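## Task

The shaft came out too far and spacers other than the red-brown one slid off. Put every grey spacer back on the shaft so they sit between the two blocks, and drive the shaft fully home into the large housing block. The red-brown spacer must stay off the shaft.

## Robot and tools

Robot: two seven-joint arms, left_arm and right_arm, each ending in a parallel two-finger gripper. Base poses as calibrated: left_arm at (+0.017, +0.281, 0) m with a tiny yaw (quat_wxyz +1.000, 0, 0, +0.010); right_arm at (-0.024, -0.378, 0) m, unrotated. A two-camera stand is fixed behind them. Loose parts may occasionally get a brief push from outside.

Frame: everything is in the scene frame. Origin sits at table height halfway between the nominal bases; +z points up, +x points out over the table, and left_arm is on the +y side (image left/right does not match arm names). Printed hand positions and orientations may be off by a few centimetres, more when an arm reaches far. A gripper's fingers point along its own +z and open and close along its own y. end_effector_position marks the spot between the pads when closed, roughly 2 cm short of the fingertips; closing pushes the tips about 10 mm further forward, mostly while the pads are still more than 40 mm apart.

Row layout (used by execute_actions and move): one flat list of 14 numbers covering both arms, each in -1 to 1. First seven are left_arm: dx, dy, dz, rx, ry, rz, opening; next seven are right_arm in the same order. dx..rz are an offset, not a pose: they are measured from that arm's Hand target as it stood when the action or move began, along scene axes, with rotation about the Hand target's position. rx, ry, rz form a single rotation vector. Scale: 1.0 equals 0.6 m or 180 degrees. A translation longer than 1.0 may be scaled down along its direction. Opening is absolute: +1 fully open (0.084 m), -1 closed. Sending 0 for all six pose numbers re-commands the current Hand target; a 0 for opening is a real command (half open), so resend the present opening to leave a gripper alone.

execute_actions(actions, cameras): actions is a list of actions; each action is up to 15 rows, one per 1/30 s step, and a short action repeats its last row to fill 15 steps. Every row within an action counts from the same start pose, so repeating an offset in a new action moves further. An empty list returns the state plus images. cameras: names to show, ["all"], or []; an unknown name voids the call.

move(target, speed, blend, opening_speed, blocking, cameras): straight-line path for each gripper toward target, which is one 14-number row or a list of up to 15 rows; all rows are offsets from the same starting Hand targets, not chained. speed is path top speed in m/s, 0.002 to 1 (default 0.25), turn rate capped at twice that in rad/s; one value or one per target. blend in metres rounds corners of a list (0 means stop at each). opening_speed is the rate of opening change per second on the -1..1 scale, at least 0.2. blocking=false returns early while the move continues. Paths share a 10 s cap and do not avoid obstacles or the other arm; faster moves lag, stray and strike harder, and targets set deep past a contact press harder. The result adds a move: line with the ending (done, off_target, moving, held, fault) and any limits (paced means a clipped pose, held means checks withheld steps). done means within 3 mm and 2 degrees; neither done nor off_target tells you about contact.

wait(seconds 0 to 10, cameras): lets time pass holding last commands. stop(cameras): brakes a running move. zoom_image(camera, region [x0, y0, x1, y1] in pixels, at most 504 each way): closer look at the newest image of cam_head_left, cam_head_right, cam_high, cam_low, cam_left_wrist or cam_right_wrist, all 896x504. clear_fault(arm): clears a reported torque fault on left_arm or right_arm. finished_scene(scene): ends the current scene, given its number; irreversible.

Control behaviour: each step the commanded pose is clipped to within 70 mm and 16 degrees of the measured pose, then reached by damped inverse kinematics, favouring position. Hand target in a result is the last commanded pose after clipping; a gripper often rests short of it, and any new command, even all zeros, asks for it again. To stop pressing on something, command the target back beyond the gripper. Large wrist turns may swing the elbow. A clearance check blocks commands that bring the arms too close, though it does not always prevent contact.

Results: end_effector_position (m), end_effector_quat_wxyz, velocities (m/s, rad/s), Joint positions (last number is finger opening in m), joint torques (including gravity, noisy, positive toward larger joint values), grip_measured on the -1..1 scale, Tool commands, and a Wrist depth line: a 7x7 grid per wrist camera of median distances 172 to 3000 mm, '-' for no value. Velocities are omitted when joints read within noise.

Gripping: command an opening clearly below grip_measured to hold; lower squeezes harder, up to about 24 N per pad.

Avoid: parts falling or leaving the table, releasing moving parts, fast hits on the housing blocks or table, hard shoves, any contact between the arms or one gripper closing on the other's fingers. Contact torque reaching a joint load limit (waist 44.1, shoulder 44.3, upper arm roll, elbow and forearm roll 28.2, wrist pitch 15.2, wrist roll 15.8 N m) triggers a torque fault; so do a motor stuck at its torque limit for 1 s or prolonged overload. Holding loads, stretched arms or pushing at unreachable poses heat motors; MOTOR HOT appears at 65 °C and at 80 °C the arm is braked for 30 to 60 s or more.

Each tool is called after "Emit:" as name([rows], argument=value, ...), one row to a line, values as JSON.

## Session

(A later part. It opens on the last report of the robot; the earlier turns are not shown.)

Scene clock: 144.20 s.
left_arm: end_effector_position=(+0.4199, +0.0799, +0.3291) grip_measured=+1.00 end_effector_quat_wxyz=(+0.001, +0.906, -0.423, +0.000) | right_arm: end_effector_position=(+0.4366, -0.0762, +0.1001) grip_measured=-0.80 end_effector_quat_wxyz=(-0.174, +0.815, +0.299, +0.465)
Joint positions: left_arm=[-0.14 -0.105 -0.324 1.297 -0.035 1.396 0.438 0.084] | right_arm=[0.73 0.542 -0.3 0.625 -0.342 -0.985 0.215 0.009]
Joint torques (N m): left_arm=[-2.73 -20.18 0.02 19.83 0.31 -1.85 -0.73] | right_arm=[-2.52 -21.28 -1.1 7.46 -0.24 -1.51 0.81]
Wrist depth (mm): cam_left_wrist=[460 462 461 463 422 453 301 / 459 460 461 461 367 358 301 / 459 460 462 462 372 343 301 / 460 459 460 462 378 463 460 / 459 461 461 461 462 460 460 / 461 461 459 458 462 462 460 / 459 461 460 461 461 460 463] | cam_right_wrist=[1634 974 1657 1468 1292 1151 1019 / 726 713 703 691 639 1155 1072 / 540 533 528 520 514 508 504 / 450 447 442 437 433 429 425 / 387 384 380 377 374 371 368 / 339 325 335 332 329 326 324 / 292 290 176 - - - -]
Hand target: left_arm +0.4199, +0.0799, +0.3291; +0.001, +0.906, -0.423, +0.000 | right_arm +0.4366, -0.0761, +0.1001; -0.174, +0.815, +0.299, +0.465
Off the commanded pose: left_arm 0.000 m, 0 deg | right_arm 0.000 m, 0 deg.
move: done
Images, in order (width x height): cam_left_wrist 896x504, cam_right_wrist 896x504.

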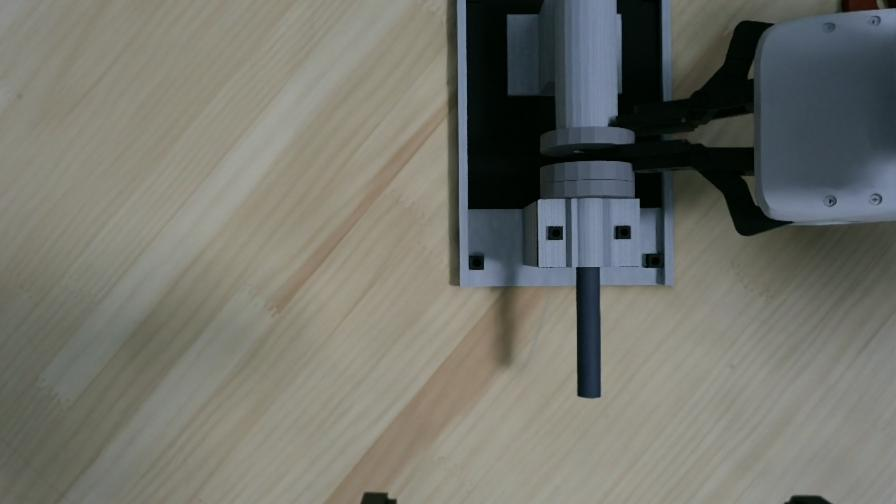

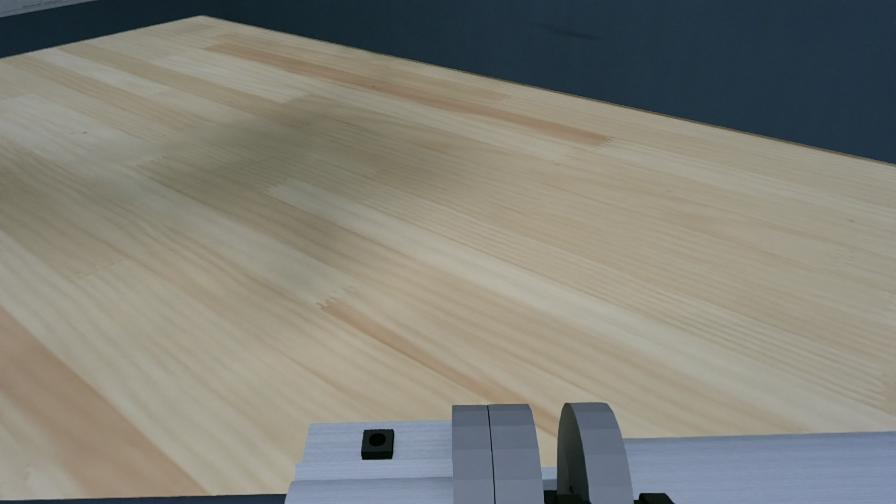

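Emit:
move(target=[0,0,0,0,0,0,1.0,0.0008,0.0007,0,0,0,0,-0.95], speed=0.02, cameras=["cam_left_wrist","cam_right_wrist"])

Emit:
zoom_image(camera="cam_left_wrist", region=[500, 100, 680, 220])

Emit:
zoom_image(camera="cam_right_wrist", region=[430, 380, 660, 504])

Scene clock: 145.33 s.
left_arm: end_effector_position=(+0.4199, +0.0799, +0.3291) grip_measured=+1.00 end_effector_quat_wxyz=(+0.001, +0.906, -0.423, +0.000) | right_arm: end_effector_position=(+0.4370, -0.0757, +0.1001) grip_measured=-0.80 end_effector_quat_wxyz=(-0.174, +0.815, +0.299, +0.465)
Joint positions: left_arm=[-0.14 -0.105 -0.324 1.297 -0.035 1.396 0.438 0.084] | right_arm=[0.73 0.543 -0.3 0.627 -0.342 -0.983 0.215 0.009]
Joint torques (N m): left_arm=[-2.64 -20.13 0 19.8 0.35 -1.81 -0.68] | right_arm=[-2.77 -21.59 -1.06 7.46 0.96 -1.62 0.78]
Wrist depth (mm): cam_left_wrist=[461 461 460 462 423 452 302 / 460 462 462 462 366 353 300 / 462 460 460 459 373 344 301 / 459 461 460 461 377 461 461 / 460 458 460 461 459 462 462 / 459 461 461 460 459 462 462 / 460 460 461 459 460 462 462] | cam_right_wrist=[1630 972 1673 1490 1290 1149 1017 / 725 715 703 692 636 1153 1074 / 540 533 527 520 514 508 503 / 451 447 441 437 433 429 426 / 387 384 381 378 374 371 368 / 339 325 334 332 329 326 323 / 292 290 182 - - - -]
Hand target: left_arm +0.4199, +0.0799, +0.3291; +0.001, +0.906, -0.423, +0.000 | right_arm +0.4371, -0.0757, +0.1001; -0.174, +0.815, +0.299, +0.465
Off the commanded pose: left_arm 0.000 m, 0 deg | right_arm 0.000 m, 0 deg.
move: done
Images, in order (width x height): cam_left_wrist 896x504, cam_right_wrist 896x504.

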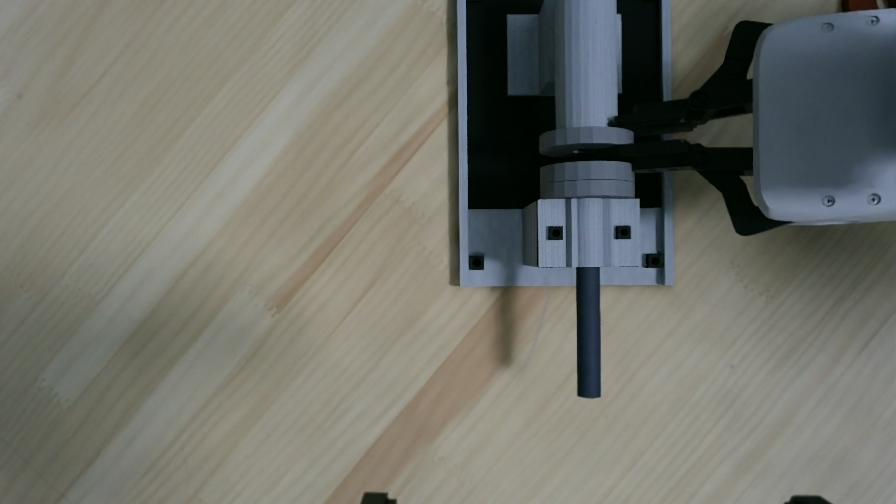

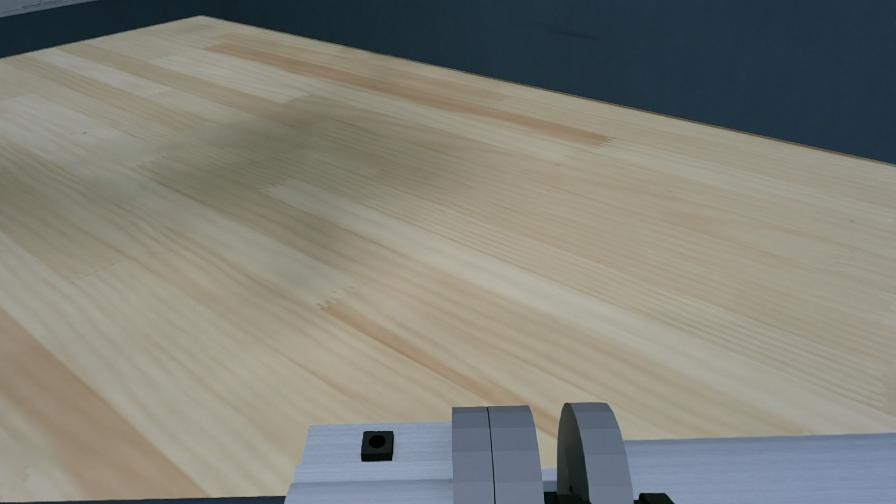

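Scaled by 2.800 from the camera's 896x504 image, which has a finer 1280x720 frame.

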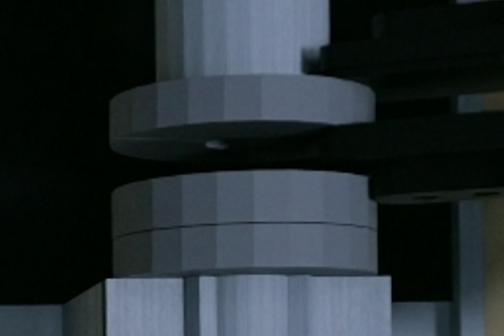

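Scaled by 2.191 from the camera's 896x504 image, which has a finer 1280x720 frame.

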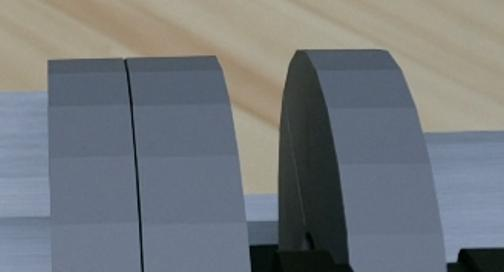

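Emit:
zoom_image(camera="cam_left_wrist", region=[550, 260, 630, 400])

Emit:
zoom_image(camera="cam_left_wrist", region=[530, 0, 650, 140])

Scaled by 3.600 from the camera's 896x504 image, which has a finer 1280x720 frame.

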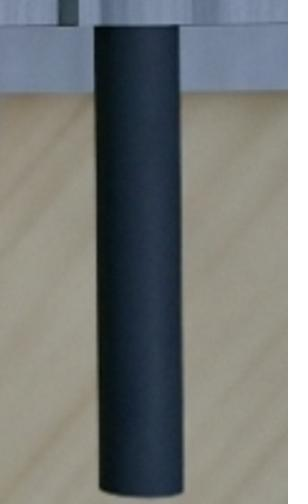

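Scaled by 3.600 from the camera's 896x504 image, which has a finer 1280x720 frame.

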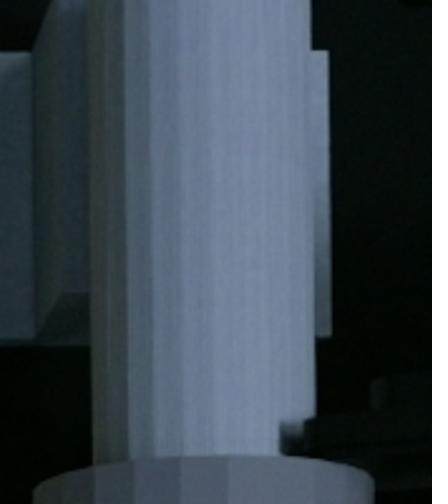

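Emit:
move([
  [-0.0672,-0.0448,-0.30,0,0,0,0.2,0,0,0,0,0,0,-0.95],
], speed=0.25, cameras=["cam_left_wrist","cam_right_wrist"])

Scene clock: 148.37 s.
left_arm: end_effector_position=(+0.3795, +0.0530, +0.1491) grip_measured=+0.19 end_effector_quat_wxyz=(+0.001, +0.906, -0.423, +0.000) | right_arm: end_effector_position=(+0.4371, -0.0757, +0.1001) grip_measured=-0.80 end_effector_quat_wxyz=(-0.174, +0.815, +0.299, +0.465)
Joint positions: left_arm=[-0.189 -0.045 -0.391 0.829 -0.024 0.87 0.329 0.052] | right_arm=[0.73 0.543 -0.3 0.627 -0.342 -0.983 0.215 0.009]
Joint torques (N m): left_arm=[-2.58 -19.1 -0.46 14.6 0.8 -3.23 -0.64] | right_arm=[-2.36 -21.5 -1.24 7.56 1.14 -1.68 0.8]
Wrist depth (mm): cam_left_wrist=[280 280 280 272 177 183 - / 280 280 280 272 177 272 - / 280 280 280 196 193 275 280 / 279 280 280 274 196 274 281 / 280 280 280 280 275 281 281 / 279 280 280 280 281 280 280 / 279 280 280 280 280 280 280] | cam_right_wrist=[1634 976 1669 1471 1288 1147 1025 / 725 713 701 691 638 1153 1066 / 540 532 526 521 514 509 503 / 449 446 442 438 434 429 426 / 387 384 380 377 374 371 368 / 338 325 335 332 330 326 324 / 291 290 182 - - - -]
Hand target: left_arm +0.3795, +0.0530, +0.1491; +0.001, +0.906, -0.423, +0.000 | right_arm +0.4371, -0.0757, +0.1001; -0.174, +0.815, +0.299, +0.465
Off the commanded pose: left_arm 0.000 m, 0 deg | right_arm 0.000 m, 0 deg.
move: done
Images, in order (width x height): cam_left_wrist 896x504, cam_right_wrist 896x504.

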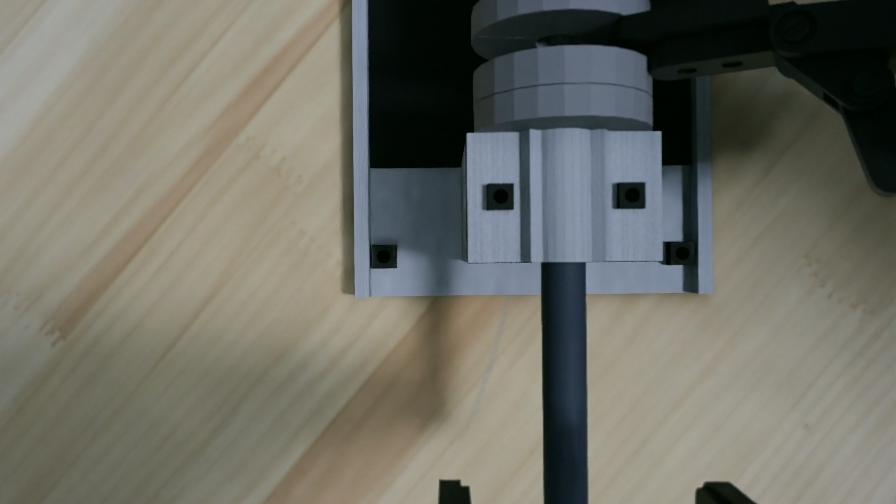

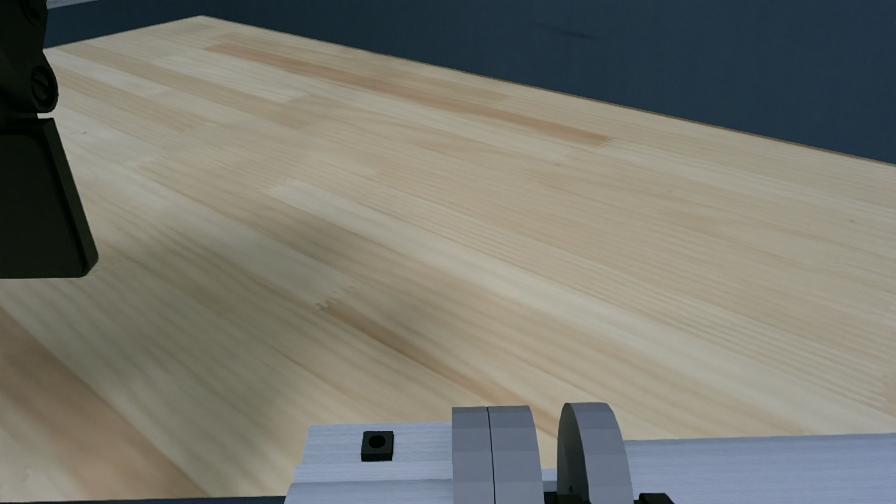

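Emit:
move([
  [0,0,-0.1185,0,0,0,0.0,0,0,0,0,0,0,-0.95],
], speed=0.12, cameras=["cam_left_wrist","cam_right_wrist"])

Scene clock: 150.03 s.
left_arm: end_effector_position=(+0.3795, +0.0530, +0.0780) grip_measured=-0.01 end_effector_quat_wxyz=(+0.001, +0.906, -0.423, +0.000) | right_arm: end_effector_position=(+0.4371, -0.0757, +0.1001) grip_measured=-0.80 end_effector_quat_wxyz=(-0.174, +0.815, +0.299, +0.465)
Joint positions: left_arm=[-0.193 0.108 -0.388 0.758 0.065 0.658 0.263 0.044] | right_arm=[0.73 0.543 -0.3 0.627 -0.342 -0.983 0.215 0.009]
Joint torques (N m): left_arm=[-2.78 -22.09 0.01 16.71 0.8 -3.27 -0.84] | right_arm=[-2.41 -21.58 -1.15 7.53 0.95 -1.67 0.91]
Wrist depth (mm): cam_left_wrist=[209 209 209 - - - 210 / 209 209 209 - - - 210 / 209 209 208 - - - 209 / 208 209 203 203 - 203 209 / 209 209 209 209 - 209 209 / 208 208 209 209 - 209 209 / 208 208 208 209 - 209 209] | cam_right_wrist=[1634 976 1673 1483 1283 1149 1020 / 727 712 700 693 637 1151 1069 / 537 533 525 521 515 508 503 / 450 447 442 438 433 430 426 / 196 385 380 378 374 371 368 / 189 325 335 332 329 326 324 / 202 289 182 - - - -]
Hand target: left_arm +0.3795, +0.0530, +0.0780; +0.001, +0.906, -0.423, +0.000 | right_arm +0.4371, -0.0757, +0.1001; -0.174, +0.815, +0.299, +0.465
Off the commanded pose: left_arm 0.000 m, 0 deg | right_arm 0.000 m, 0 deg.
move: done
Images, in order (width x height): cam_left_wrist 896x504, cam_right_wrist 896x504.

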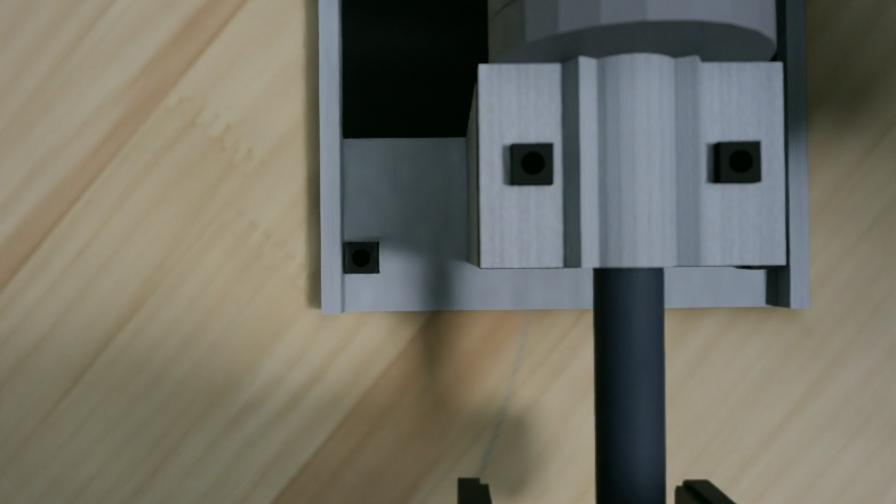

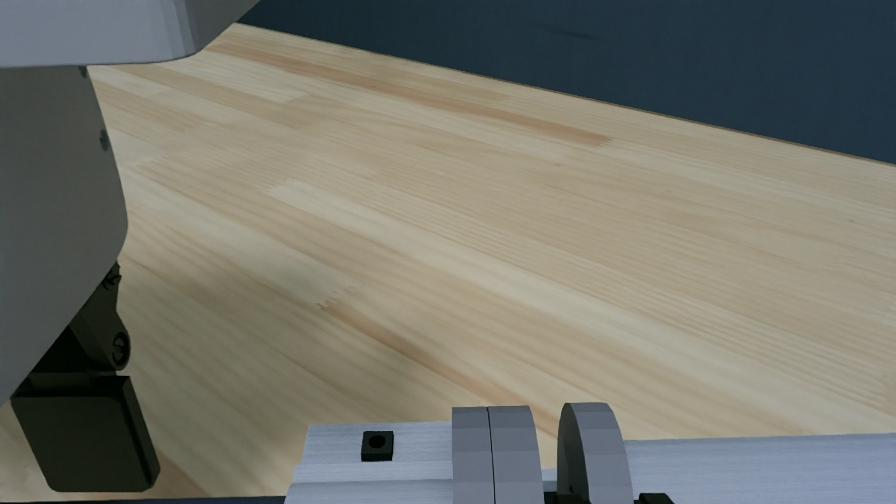

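Emit:
move([
  [-0.0070,-0.0059,0,0,0,0,0.0,0,0,0,0,0,0,-0.95],
  [-0.0070,-0.0059,0,0,0,0,-0.4,0,0,0,0,0,0,-0.95],
], speed=0.05, opening_speed=0.5, cameras=["cam_left_wrist"])

Scene clock: 152.17 s.
left_arm: end_effector_position=(+0.3753, +0.0494, +0.0780) grip_measured=-0.42 end_effector_quat_wxyz=(+0.001, +0.906, -0.423, +0.000) | right_arm: end_effector_position=(+0.4371, -0.0757, +0.1001) grip_measured=-0.80 end_effector_quat_wxyz=(-0.174, +0.815, +0.299, +0.465)
Joint positions: left_arm=[-0.2 0.104 -0.393 0.752 0.063 0.656 0.252 0.026] | right_arm=[0.73 0.543 -0.3 0.627 -0.342 -0.983 0.215 0.009]
Joint torques (N m): left_arm=[-2.57 -28.36 -1.38 12.81 -0.71 -3.18 -0.76] | right_arm=[-2.67 -21.53 -0.95 7.44 1.07 -1.46 0.58]
Wrist depth (mm): cam_left_wrist=[209 209 209 - - 201 210 / 209 209 209 - - 202 210 / 208 209 209 - - 203 210 / 209 209 203 - - 203 210 / 209 209 209 209 209 209 209 / 208 209 209 209 209 209 209 / 208 208 209 209 209 209 209] | cam_right_wrist=[1634 973 1657 1480 1288 1145 1026 / 723 713 700 692 637 1149 1066 / 539 532 528 520 514 508 504 / 450 447 440 437 433 430 425 / 370 385 380 377 374 372 368 / 181 325 335 332 329 326 324 / 185 290 182 - - - -]
Hand target: left_arm +0.3753, +0.0494, +0.0780; +0.001, +0.906, -0.423, +0.000 | right_arm +0.4371, -0.0757, +0.1001; -0.174, +0.815, +0.299, +0.465
Off the commanded pose: left_arm 0.000 m, 0 deg | right_arm 0.000 m, 0 deg.
move: done
Images, in order (width x height): cam_left_wrist 896x504.

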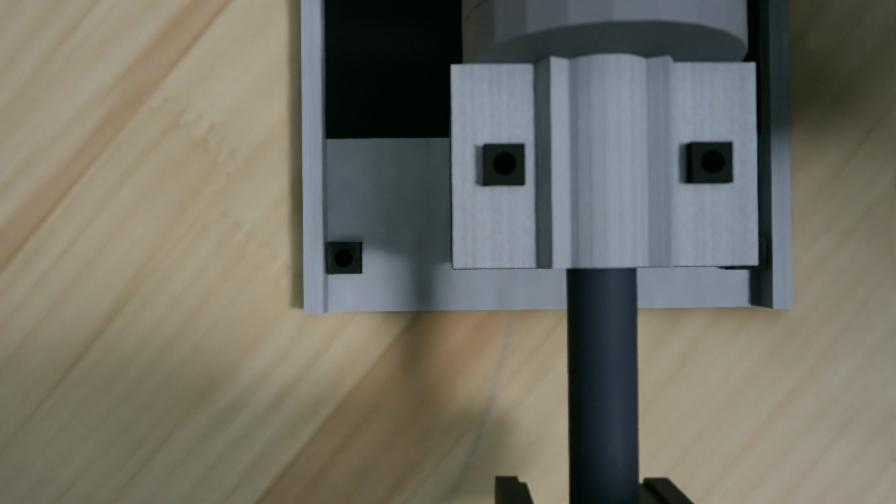

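Emit:
move([
  [0.0014,0.0012,0,0,0,0,-0.4,0,0,0,0,0,0,-0.95],
  [0.0014,0.0012,0,0,0,0,-0.62,0,0,0,0,0,0,-0.95],
], speed=0.03, opening_speed=0.4, cameras=["cam_left_wrist","cam_right_wrist"])

Scene clock: 154.00 s.
left_arm: end_effector_position=(+0.3761, +0.0502, +0.0779) grip_measured=-0.64 end_effector_quat_wxyz=(+0.001, +0.906, -0.423, +0.000) | right_arm: end_effector_position=(+0.4371, -0.0757, +0.1001) grip_measured=-0.80 end_effector_quat_wxyz=(-0.174, +0.815, +0.299, +0.465)
Joint positions: left_arm=[-0.199 0.105 -0.392 0.753 0.064 0.657 0.254 0.016] | right_arm=[0.73 0.543 -0.3 0.627 -0.342 -0.983 0.215 0.009]
Joint torques (N m): left_arm=[2.47 -22.09 1.2 16.85 0.85 -3.07 0.81] | right_arm=[-2.2 -21.3 -0.8 7.4 0.76 -1.54 0.75]
Wrist depth (mm): cam_left_wrist=[208 209 209 - - 201 210 / 209 209 209 - - 201 210 / 208 209 209 - - 203 210 / 208 208 203 - - 203 209 / 208 209 208 209 209 209 209 / 208 208 209 208 209 209 209 / 208 209 209 208 209 209 209] | cam_right_wrist=[1626 974 1661 1474 1292 1151 1022 / 727 713 700 693 637 1149 1069 / 536 532 528 519 514 508 503 / 449 447 441 437 434 429 425 / 386 385 380 378 374 371 369 / 325 325 334 331 329 326 324 / 179 290 176 - - - -]
Hand target: left_arm +0.3762, +0.0502, +0.0780; +0.001, +0.906, -0.423, +0.000 | right_arm +0.4371, -0.0757, +0.1001; -0.174, +0.815, +0.299, +0.465
Off the commanded pose: left_arm 0.000 m, 0 deg | right_arm 0.000 m, 0 deg.
move: done
Images, in order (width x height): cam_left_wrist 896x504, cam_right_wrist 896x504.

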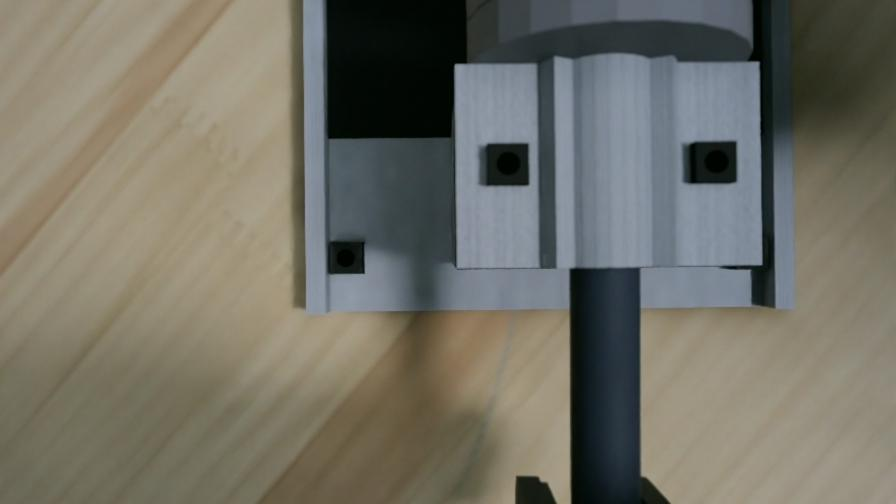

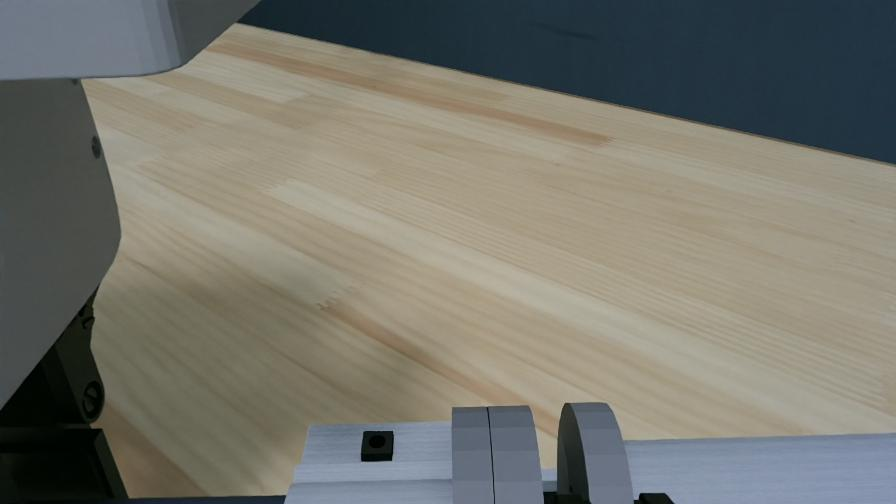

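Emit:
move([
  [0,0,0,0,0,0,-0.85,0,0,0,0,0,0,-0.95],
], speed=0.03, opening_speed=0.3, cameras=["cam_left_wrist","cam_right_wrist"])

Emit:
zoom_image(camera="cam_left_wrist", region=[440, 230, 780, 504])

Emit:
zoom_image(camera="cam_right_wrist", region=[430, 380, 660, 504])

Scene clock: 155.27 s.
left_arm: end_effector_position=(+0.3762, +0.0502, +0.0780) grip_measured=-0.69 end_effector_quat_wxyz=(+0.001, +0.906, -0.423, +0.000) | right_arm: end_effector_position=(+0.4371, -0.0757, +0.1001) grip_measured=-0.80 end_effector_quat_wxyz=(-0.174, +0.815, +0.299, +0.465)
Joint positions: left_arm=[-0.199 0.105 -0.392 0.753 0.064 0.657 0.254 0.014] | right_arm=[0.73 0.543 -0.3 0.627 -0.342 -0.983 0.215 0.009]
Joint torques (N m): left_arm=[13.43 -23.55 10.97 17.56 2.61 -7.07 0.66] | right_arm=[-1.92 -21.57 -1.01 7.37 0.92 -1.53 0.6]
Wrist depth (mm): cam_left_wrist=[208 209 201 - - 201 209 / 208 208 209 - - 202 209 / 209 209 209 - - 203 210 / 208 208 202 - - 203 210 / 208 208 208 209 209 209 209 / 208 208 209 209 209 209 209 / 208 208 208 209 209 209 209] | cam_right_wrist=[1642 973 1657 1480 1297 1147 1022 / 728 714 700 693 636 1147 1066 / 538 533 526 521 515 509 503 / 450 447 441 437 432 429 425 / 386 384 381 377 374 372 368 / 338 325 334 332 329 326 324 / 176 290 176 - - - -]
Hand target: left_arm +0.3762, +0.0502, +0.0780; +0.001, +0.906, -0.423, +0.000 | right_arm +0.4371, -0.0757, +0.1001; -0.174, +0.815, +0.299, +0.465
Off the commanded pose: left_arm 0.000 m, 0 deg | right_arm 0.000 m, 0 deg.
move: done
Images, in order (width x height): cam_left_wrist 896x504, cam_right_wrist 896x504.

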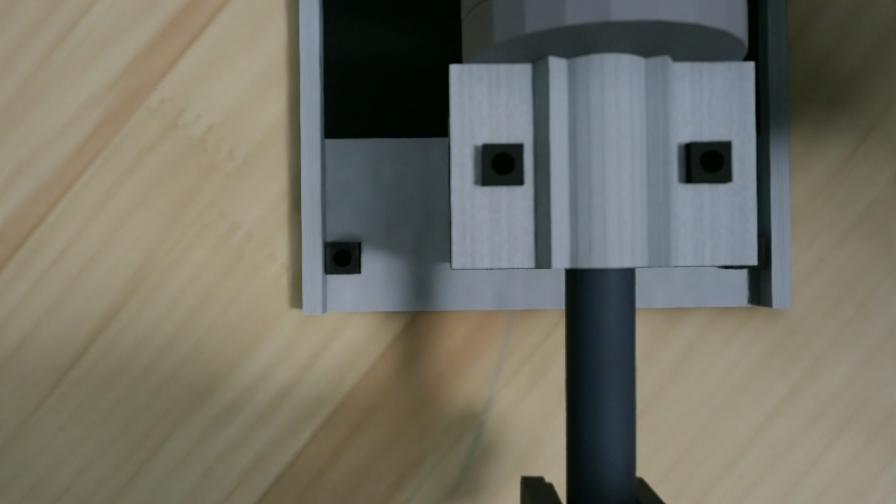

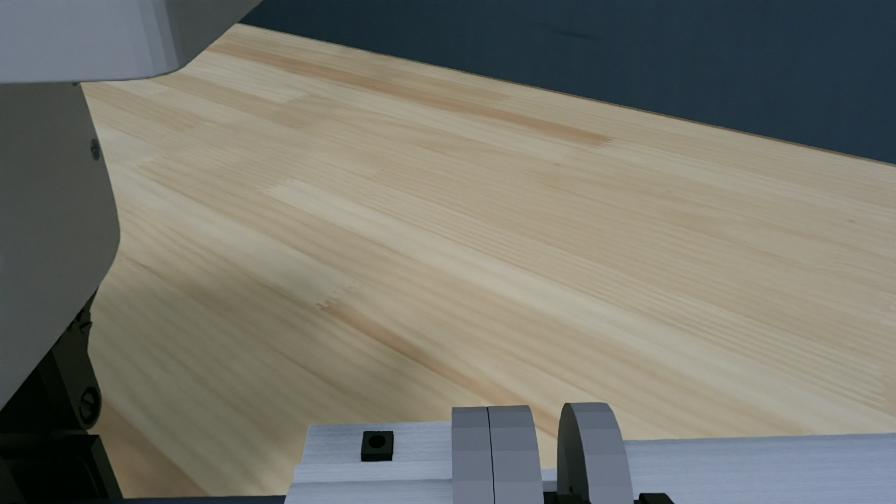

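Scaled by 1.482 from the camera's 896x504 image, which has a finer 1280x720 frame.

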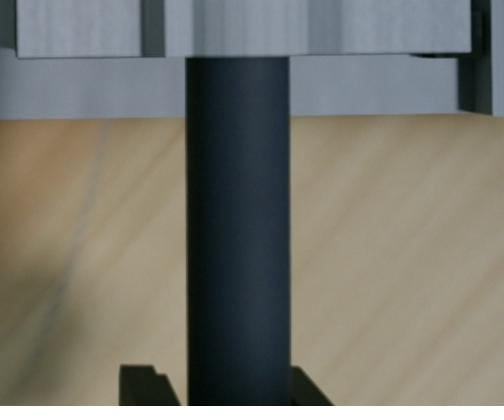

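Scaled by 2.191 from the camera's 896x504 image, which has a finer 1280x720 frame.

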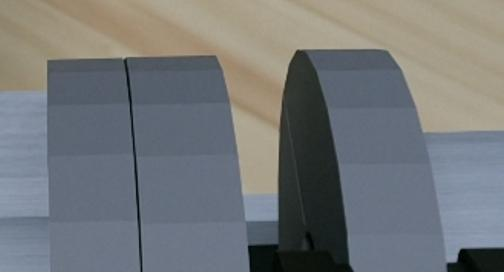

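Emit:
move([
  [-0.0013,-0.0011,0,0,0,0,-0.85,0,0,0,0,0,0,-0.95],
], speed=0.02, cameras=[])

Scene clock: 156.20 s.
left_arm: end_effector_position=(+0.3755, +0.0496, +0.0780) grip_measured=-0.69 end_effector_quat_wxyz=(+0.001, +0.906, -0.423, +0.000) | right_arm: end_effector_position=(+0.4371, -0.0757, +0.1001) grip_measured=-0.80 end_effector_quat_wxyz=(-0.174, +0.815, +0.299, +0.465)
Joint positions: left_arm=[-0.2 0.104 -0.393 0.752 0.063 0.656 0.252 0.014] | right_arm=[0.73 0.543 -0.3 0.627 -0.342 -0.983 0.215 0.009]
Joint torques (N m): left_arm=[1.17 -29.64 2.38 14.89 0.37 -4.42 -0.56] | right_arm=[-1.92 -21.55 -1.03 7.58 1.21 -1.7 0.64]
Wrist depth (mm): cam_left_wrist=[208 209 209 - - 201 210 / 209 209 209 - - 201 210 / 209 209 208 - - 204 209 / 209 209 202 - - 203 210 / 208 208 209 209 209 209 209 / 208 208 209 208 209 209 209 / 208 208 208 209 209 209 209] | cam_right_wrist=[1642 970 1677 1480 1285 1143 1020 / 726 713 703 693 636 1151 1074 / 537 531 526 520 515 509 502 / 450 447 441 438 432 429 426 / 387 384 381 378 374 371 368 / 338 325 334 332 329 326 324 / 176 290 176 - - - -]
Hand target: left_arm +0.3754, +0.0495, +0.0780; +0.001, +0.906, -0.423, +0.000 | right_arm +0.4371, -0.0757, +0.1001; -0.174, +0.815, +0.299, +0.465
Off the commanded pose: left_arm 0.000 m, 0 deg | right_arm 0.000 m, 0 deg.
move: done
No camera images: "cameras" was empty.

Emit:
move([
  [0.0087,-0.0101,0,0,0,0,-0.85,0,0,0,0,0,0,-0.95],
], speed=0.03, cameras=["cam_left_wrist","cam_right_wrist"])

Emit:
zoom_image(camera="cam_right_wrist", region=[430, 380, 660, 504])

Scene clock: 157.23 s.
left_arm: end_effector_position=(+0.3806, +0.0435, +0.0780) grip_measured=-0.69 end_effector_quat_wxyz=(+0.001, +0.906, -0.423, +0.000) | right_arm: end_effector_position=(+0.4371, -0.0757, +0.1001) grip_measured=-0.80 end_effector_quat_wxyz=(-0.174, +0.815, +0.299, +0.465)
Joint positions: left_arm=[-0.206 0.127 -0.393 0.78 0.077 0.664 0.237 0.014] | right_arm=[0.73 0.543 -0.3 0.627 -0.342 -0.983 0.215 0.009]
Joint torques (N m): left_arm=[-0.8 -21.65 1.7 22.59 1.52 -6.97 -0.56] | right_arm=[-1.9 -21.77 -1.01 7.4 1.02 -1.58 0.67]
Wrist depth (mm): cam_left_wrist=[208 209 201 - - 201 209 / 208 208 208 - - 201 209 / 208 208 208 - - 201 209 / 208 208 208 - - 199 209 / 208 208 208 203 208 209 209 / 208 208 208 208 208 208 209 / 208 208 208 208 208 209 209] | cam_right_wrist=[1686 973 1669 1471 1302 1149 1025 / 725 714 700 693 637 1155 1069 / - 533 527 520 514 508 503 / - 447 441 438 433 429 426 / 386 384 381 378 374 372 368 / 338 325 334 332 329 326 324 / 176 290 176 - - - -]
Hand target: left_arm +0.3806, +0.0434, +0.0780; +0.001, +0.906, -0.423, +0.000 | right_arm +0.4371, -0.0757, +0.1001; -0.174, +0.815, +0.299, +0.465
Off the commanded pose: left_arm 0.000 m, 0 deg | right_arm 0.000 m, 0 deg.
move: done
Images, in order (width x height): cam_left_wrist 896x504, cam_right_wrist 896x504.

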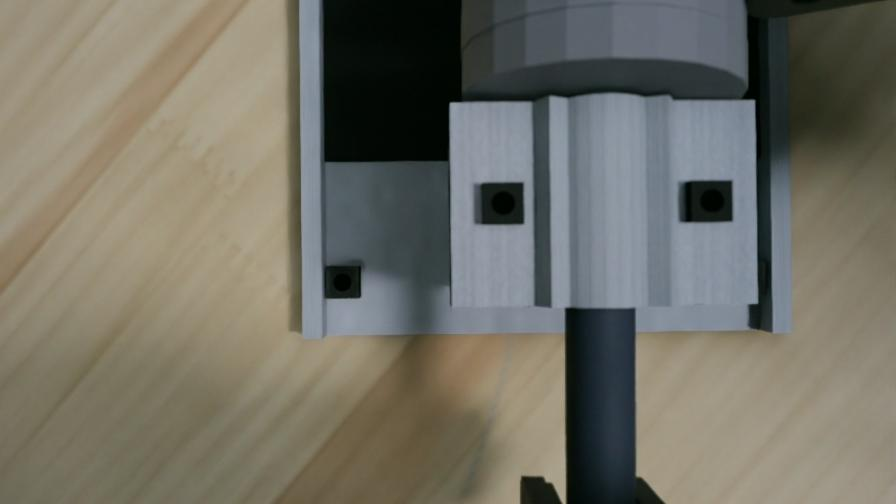

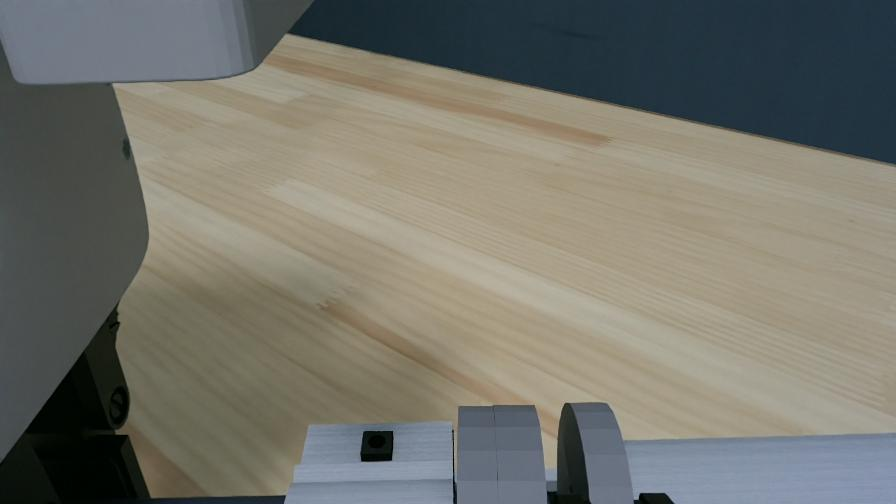

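Scaled by 2.191 from the camera's 896x504 image, which has a finer 1280x720 frame.

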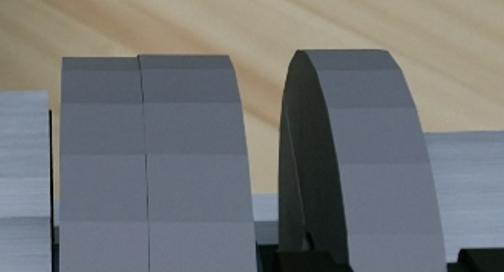

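Emit:
move([
  [0.0054,-0.0063,0,0,0,0,-0.85,0,0,0,0,0,0,-0.95],
], speed=0.02, cameras=["cam_right_wrist"])

Emit:
zoom_image(camera="cam_right_wrist", region=[430, 380, 660, 504])

Scene clock: 158.23 s.
left_arm: end_effector_position=(+0.3838, +0.0397, +0.0780) grip_measured=-0.69 end_effector_quat_wxyz=(+0.001, +0.906, -0.423, +0.000) | right_arm: end_effector_position=(+0.4371, -0.0757, +0.1001) grip_measured=-0.80 end_effector_quat_wxyz=(-0.174, +0.815, +0.299, +0.465)
Joint positions: left_arm=[-0.21 0.142 -0.393 0.798 0.086 0.668 0.228 0.014] | right_arm=[0.73 0.543 -0.3 0.627 -0.342 -0.983 0.215 0.009]
Joint torques (N m): left_arm=[-0.6 -22.3 1.78 22.35 1.38 -6.67 -0.58] | right_arm=[-1.96 -21.63 -1.17 7.54 0.93 -1.42 0.57]
Wrist depth (mm): cam_left_wrist=[208 209 201 - - - - / 208 209 209 - - 201 209 / 208 208 208 - - 201 209 / 208 208 208 - - 203 209 / 208 208 208 - - 203 209 / 208 208 208 208 209 209 209 / 208 208 208 208 208 209 209] | cam_right_wrist=[1715 972 1665 1487 1290 1153 1025 / - 715 704 695 637 1155 1069 / - 532 527 520 513 508 503 / - 447 440 437 434 429 424 / - 385 380 378 373 371 368 / - 324 334 332 329 326 324 / - 290 176 - - - -]
Hand target: left_arm +0.3839, +0.0397, +0.0780; +0.001, +0.906, -0.423, +0.000 | right_arm +0.4371, -0.0757, +0.1001; -0.174, +0.815, +0.299, +0.465
Off the commanded pose: left_arm 0.000 m, 0 deg | right_arm 0.000 m, 0 deg.
move: done
Images, in order (width x height): cam_right_wrist 896x504.

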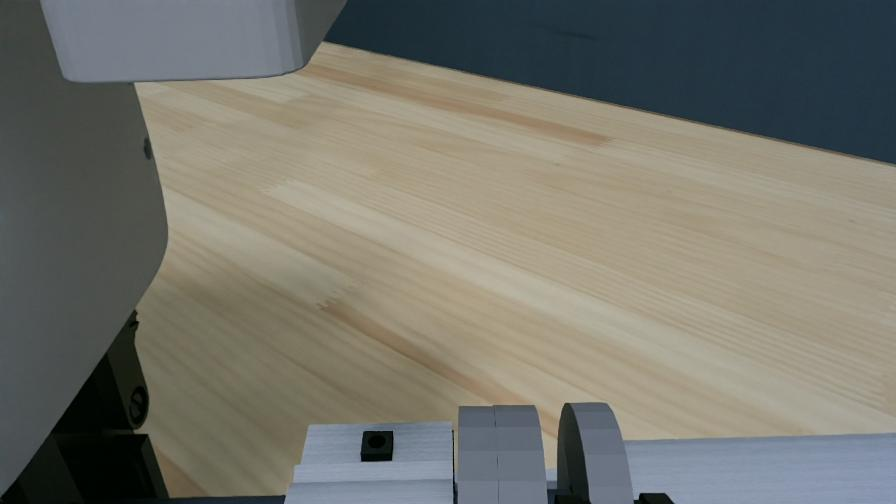

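Scaled by 2.191 from the camera's 896x504 image, which has a finer 1280x720 frame.

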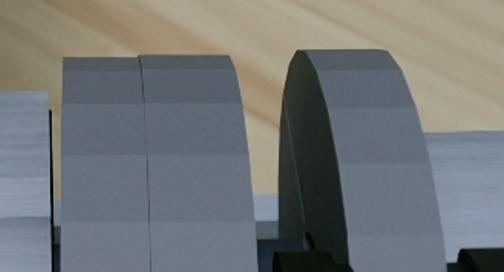

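Emit:
move([
  [0.0054,-0.0063,0,0,0,0,-0.85,0,0,0,0,0,0,-0.95],
], speed=0.02, cameras=["cam_right_wrist"])

Emit:
zoom_image(camera="cam_right_wrist", region=[430, 380, 660, 504])

Scene clock: 160.77 s.
left_arm: end_effector_position=(+0.3870, +0.0360, +0.0779) grip_measured=-0.69 end_effector_quat_wxyz=(+0.001, +0.906, -0.423, +0.000) | right_arm: end_effector_position=(+0.4371, -0.0758, +0.1001) grip_measured=-0.80 end_effector_quat_wxyz=(-0.174, +0.815, +0.299, +0.465)
Joint positions: left_arm=[-0.214 0.156 -0.392 0.816 0.094 0.674 0.219 0.014] | right_arm=[0.73 0.543 -0.3 0.627 -0.342 -0.983 0.215 0.009]
Joint torques (N m): left_arm=[-2.24 -29.14 -0.14 30.01 1.39 -11.13 -0.55] | right_arm=[8.25 -22.24 4.38 7.04 -2.45 -2.42 0.09]
Wrist depth (mm): cam_left_wrist=[208 208 200 - - - - / 208 208 199 - - 200 209 / 207 208 208 - - 200 209 / 208 207 208 - - 202 208 / 208 208 208 - - 199 209 / 208 208 208 208 208 209 209 / 207 207 208 208 208 208 208] | cam_right_wrist=[- 970 1657 1477 1290 1151 1020 / - 711 700 692 636 1151 1066 / - 532 526 520 514 509 504 / - 446 442 438 432 430 425 / - 383 380 377 374 371 368 / - 323 334 331 328 326 323 / - 185 176 - - - -]
Hand target: left_arm +0.3871, +0.0359, +0.0780; +0.001, +0.906, -0.423, +0.000 | right_arm +0.4371, -0.0757, +0.1001; -0.174, +0.815, +0.299, +0.465
Off the commanded pose: left_arm 0.000 m, 0 deg | right_arm 0.000 m, 0 deg.
move: done
Images, in order (width x height): cam_right_wrist 896x504.

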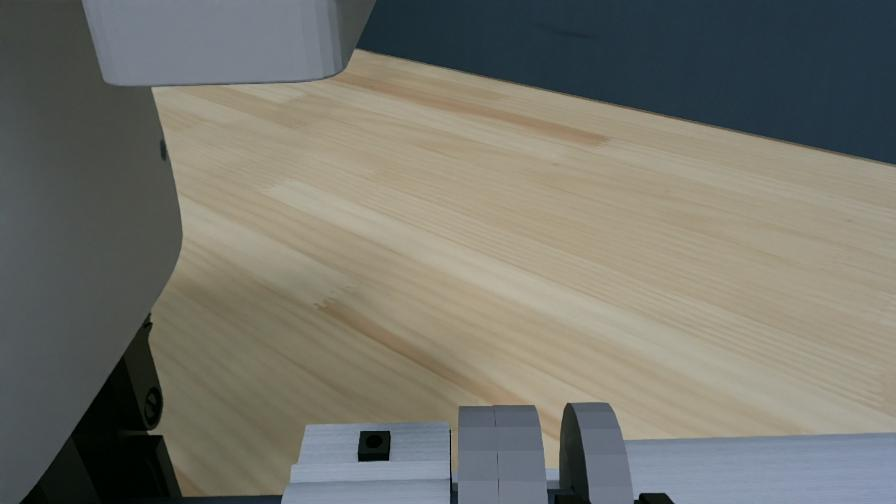

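Scaled by 2.191 from the camera's 896x504 image, which has a finer 1280x720 frame.

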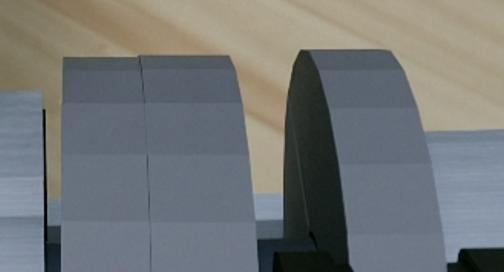

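Emit:
move([
  [-0.0022,0.0025,0,0,0,0,-0.85,0,0,0,0,0,0,-0.95],
], speed=0.03, cameras=["cam_left_wrist","cam_right_wrist"])

Emit:
zoom_image(camera="cam_left_wrist", region=[440, 0, 780, 240])

Emit:
zoom_image(camera="cam_right_wrist", region=[430, 380, 660, 504])

Scene clock: 162.07 s.
left_arm: end_effector_position=(+0.3859, +0.0372, +0.0781) grip_measured=-0.69 end_effector_quat_wxyz=(+0.001, +0.906, -0.423, +0.001) | right_arm: end_effector_position=(+0.4370, -0.0756, +0.1001) grip_measured=-0.80 end_effector_quat_wxyz=(-0.174, +0.815, +0.299, +0.465)
Joint positions: left_arm=[-0.212 0.15 -0.392 0.809 0.091 0.671 0.222 0.014] | right_arm=[0.73 0.543 -0.3 0.627 -0.342 -0.983 0.215 0.009]
Joint torques (N m): left_arm=[6.03 -38.95 2.49 14.72 0.37 -0.21 1.08] | right_arm=[6.54 -24.11 2.05 6.39 -1.99 -3.24 -0.11]
Wrist depth (mm): cam_left_wrist=[209 209 201 - - - - / 209 209 209 - - 201 210 / 209 209 209 - - 201 209 / 209 208 209 - - 203 209 / 209 208 203 - - 203 210 / 208 209 209 209 209 209 209 / 208 208 208 209 209 209 209] | cam_right_wrist=[- 974 1661 1477 1295 1147 1022 / - 711 700 691 636 1149 1064 / - 531 527 520 514 508 503 / - 446 441 438 432 429 426 / - 383 380 377 374 371 368 / - 323 334 331 329 326 323 / - 176 175 - - - -]
Hand target: left_arm +0.3858, +0.0374, +0.0780; +0.001, +0.906, -0.423, +0.000 | right_arm +0.4371, -0.0757, +0.1001; -0.174, +0.815, +0.299, +0.465
Off the commanded pose: left_arm 0.000 m, 0 deg | right_arm 0.000 m, 0 deg.
move: done
Images, in order (width x height): cam_left_wrist 896x504, cam_right_wrist 896x504.

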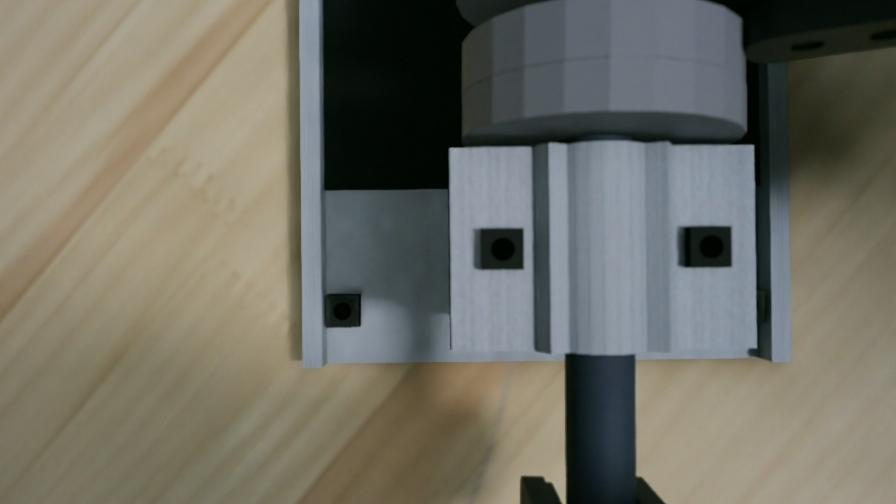

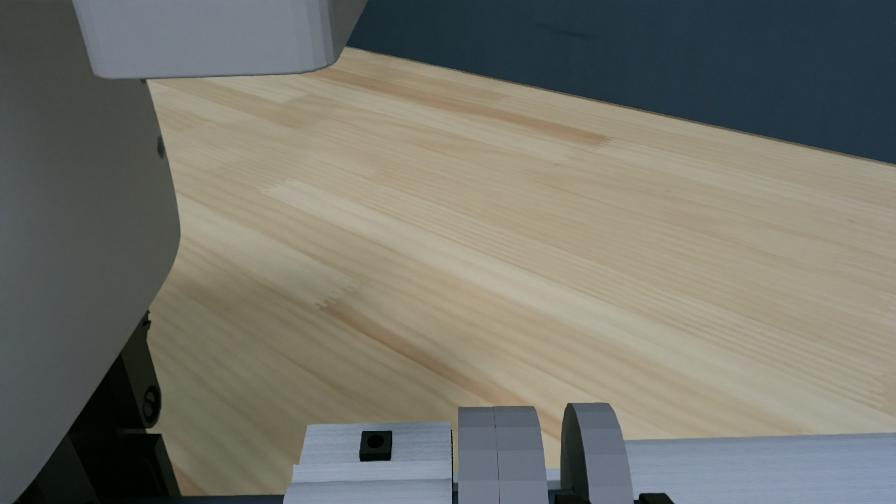

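Scaled by 1.482 from the camera's 896x504 image, which has a finer 1280x720 frame.

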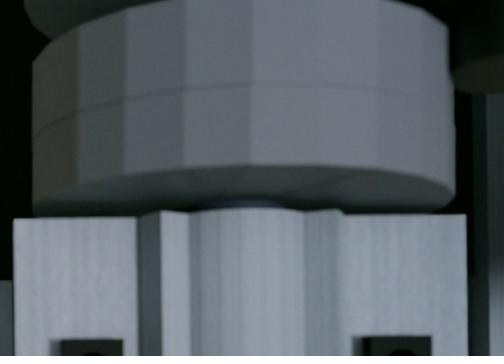

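Scaled by 2.191 from the camera's 896x504 image, which has a finer 1280x720 frame.

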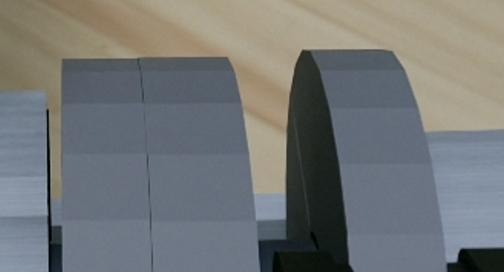

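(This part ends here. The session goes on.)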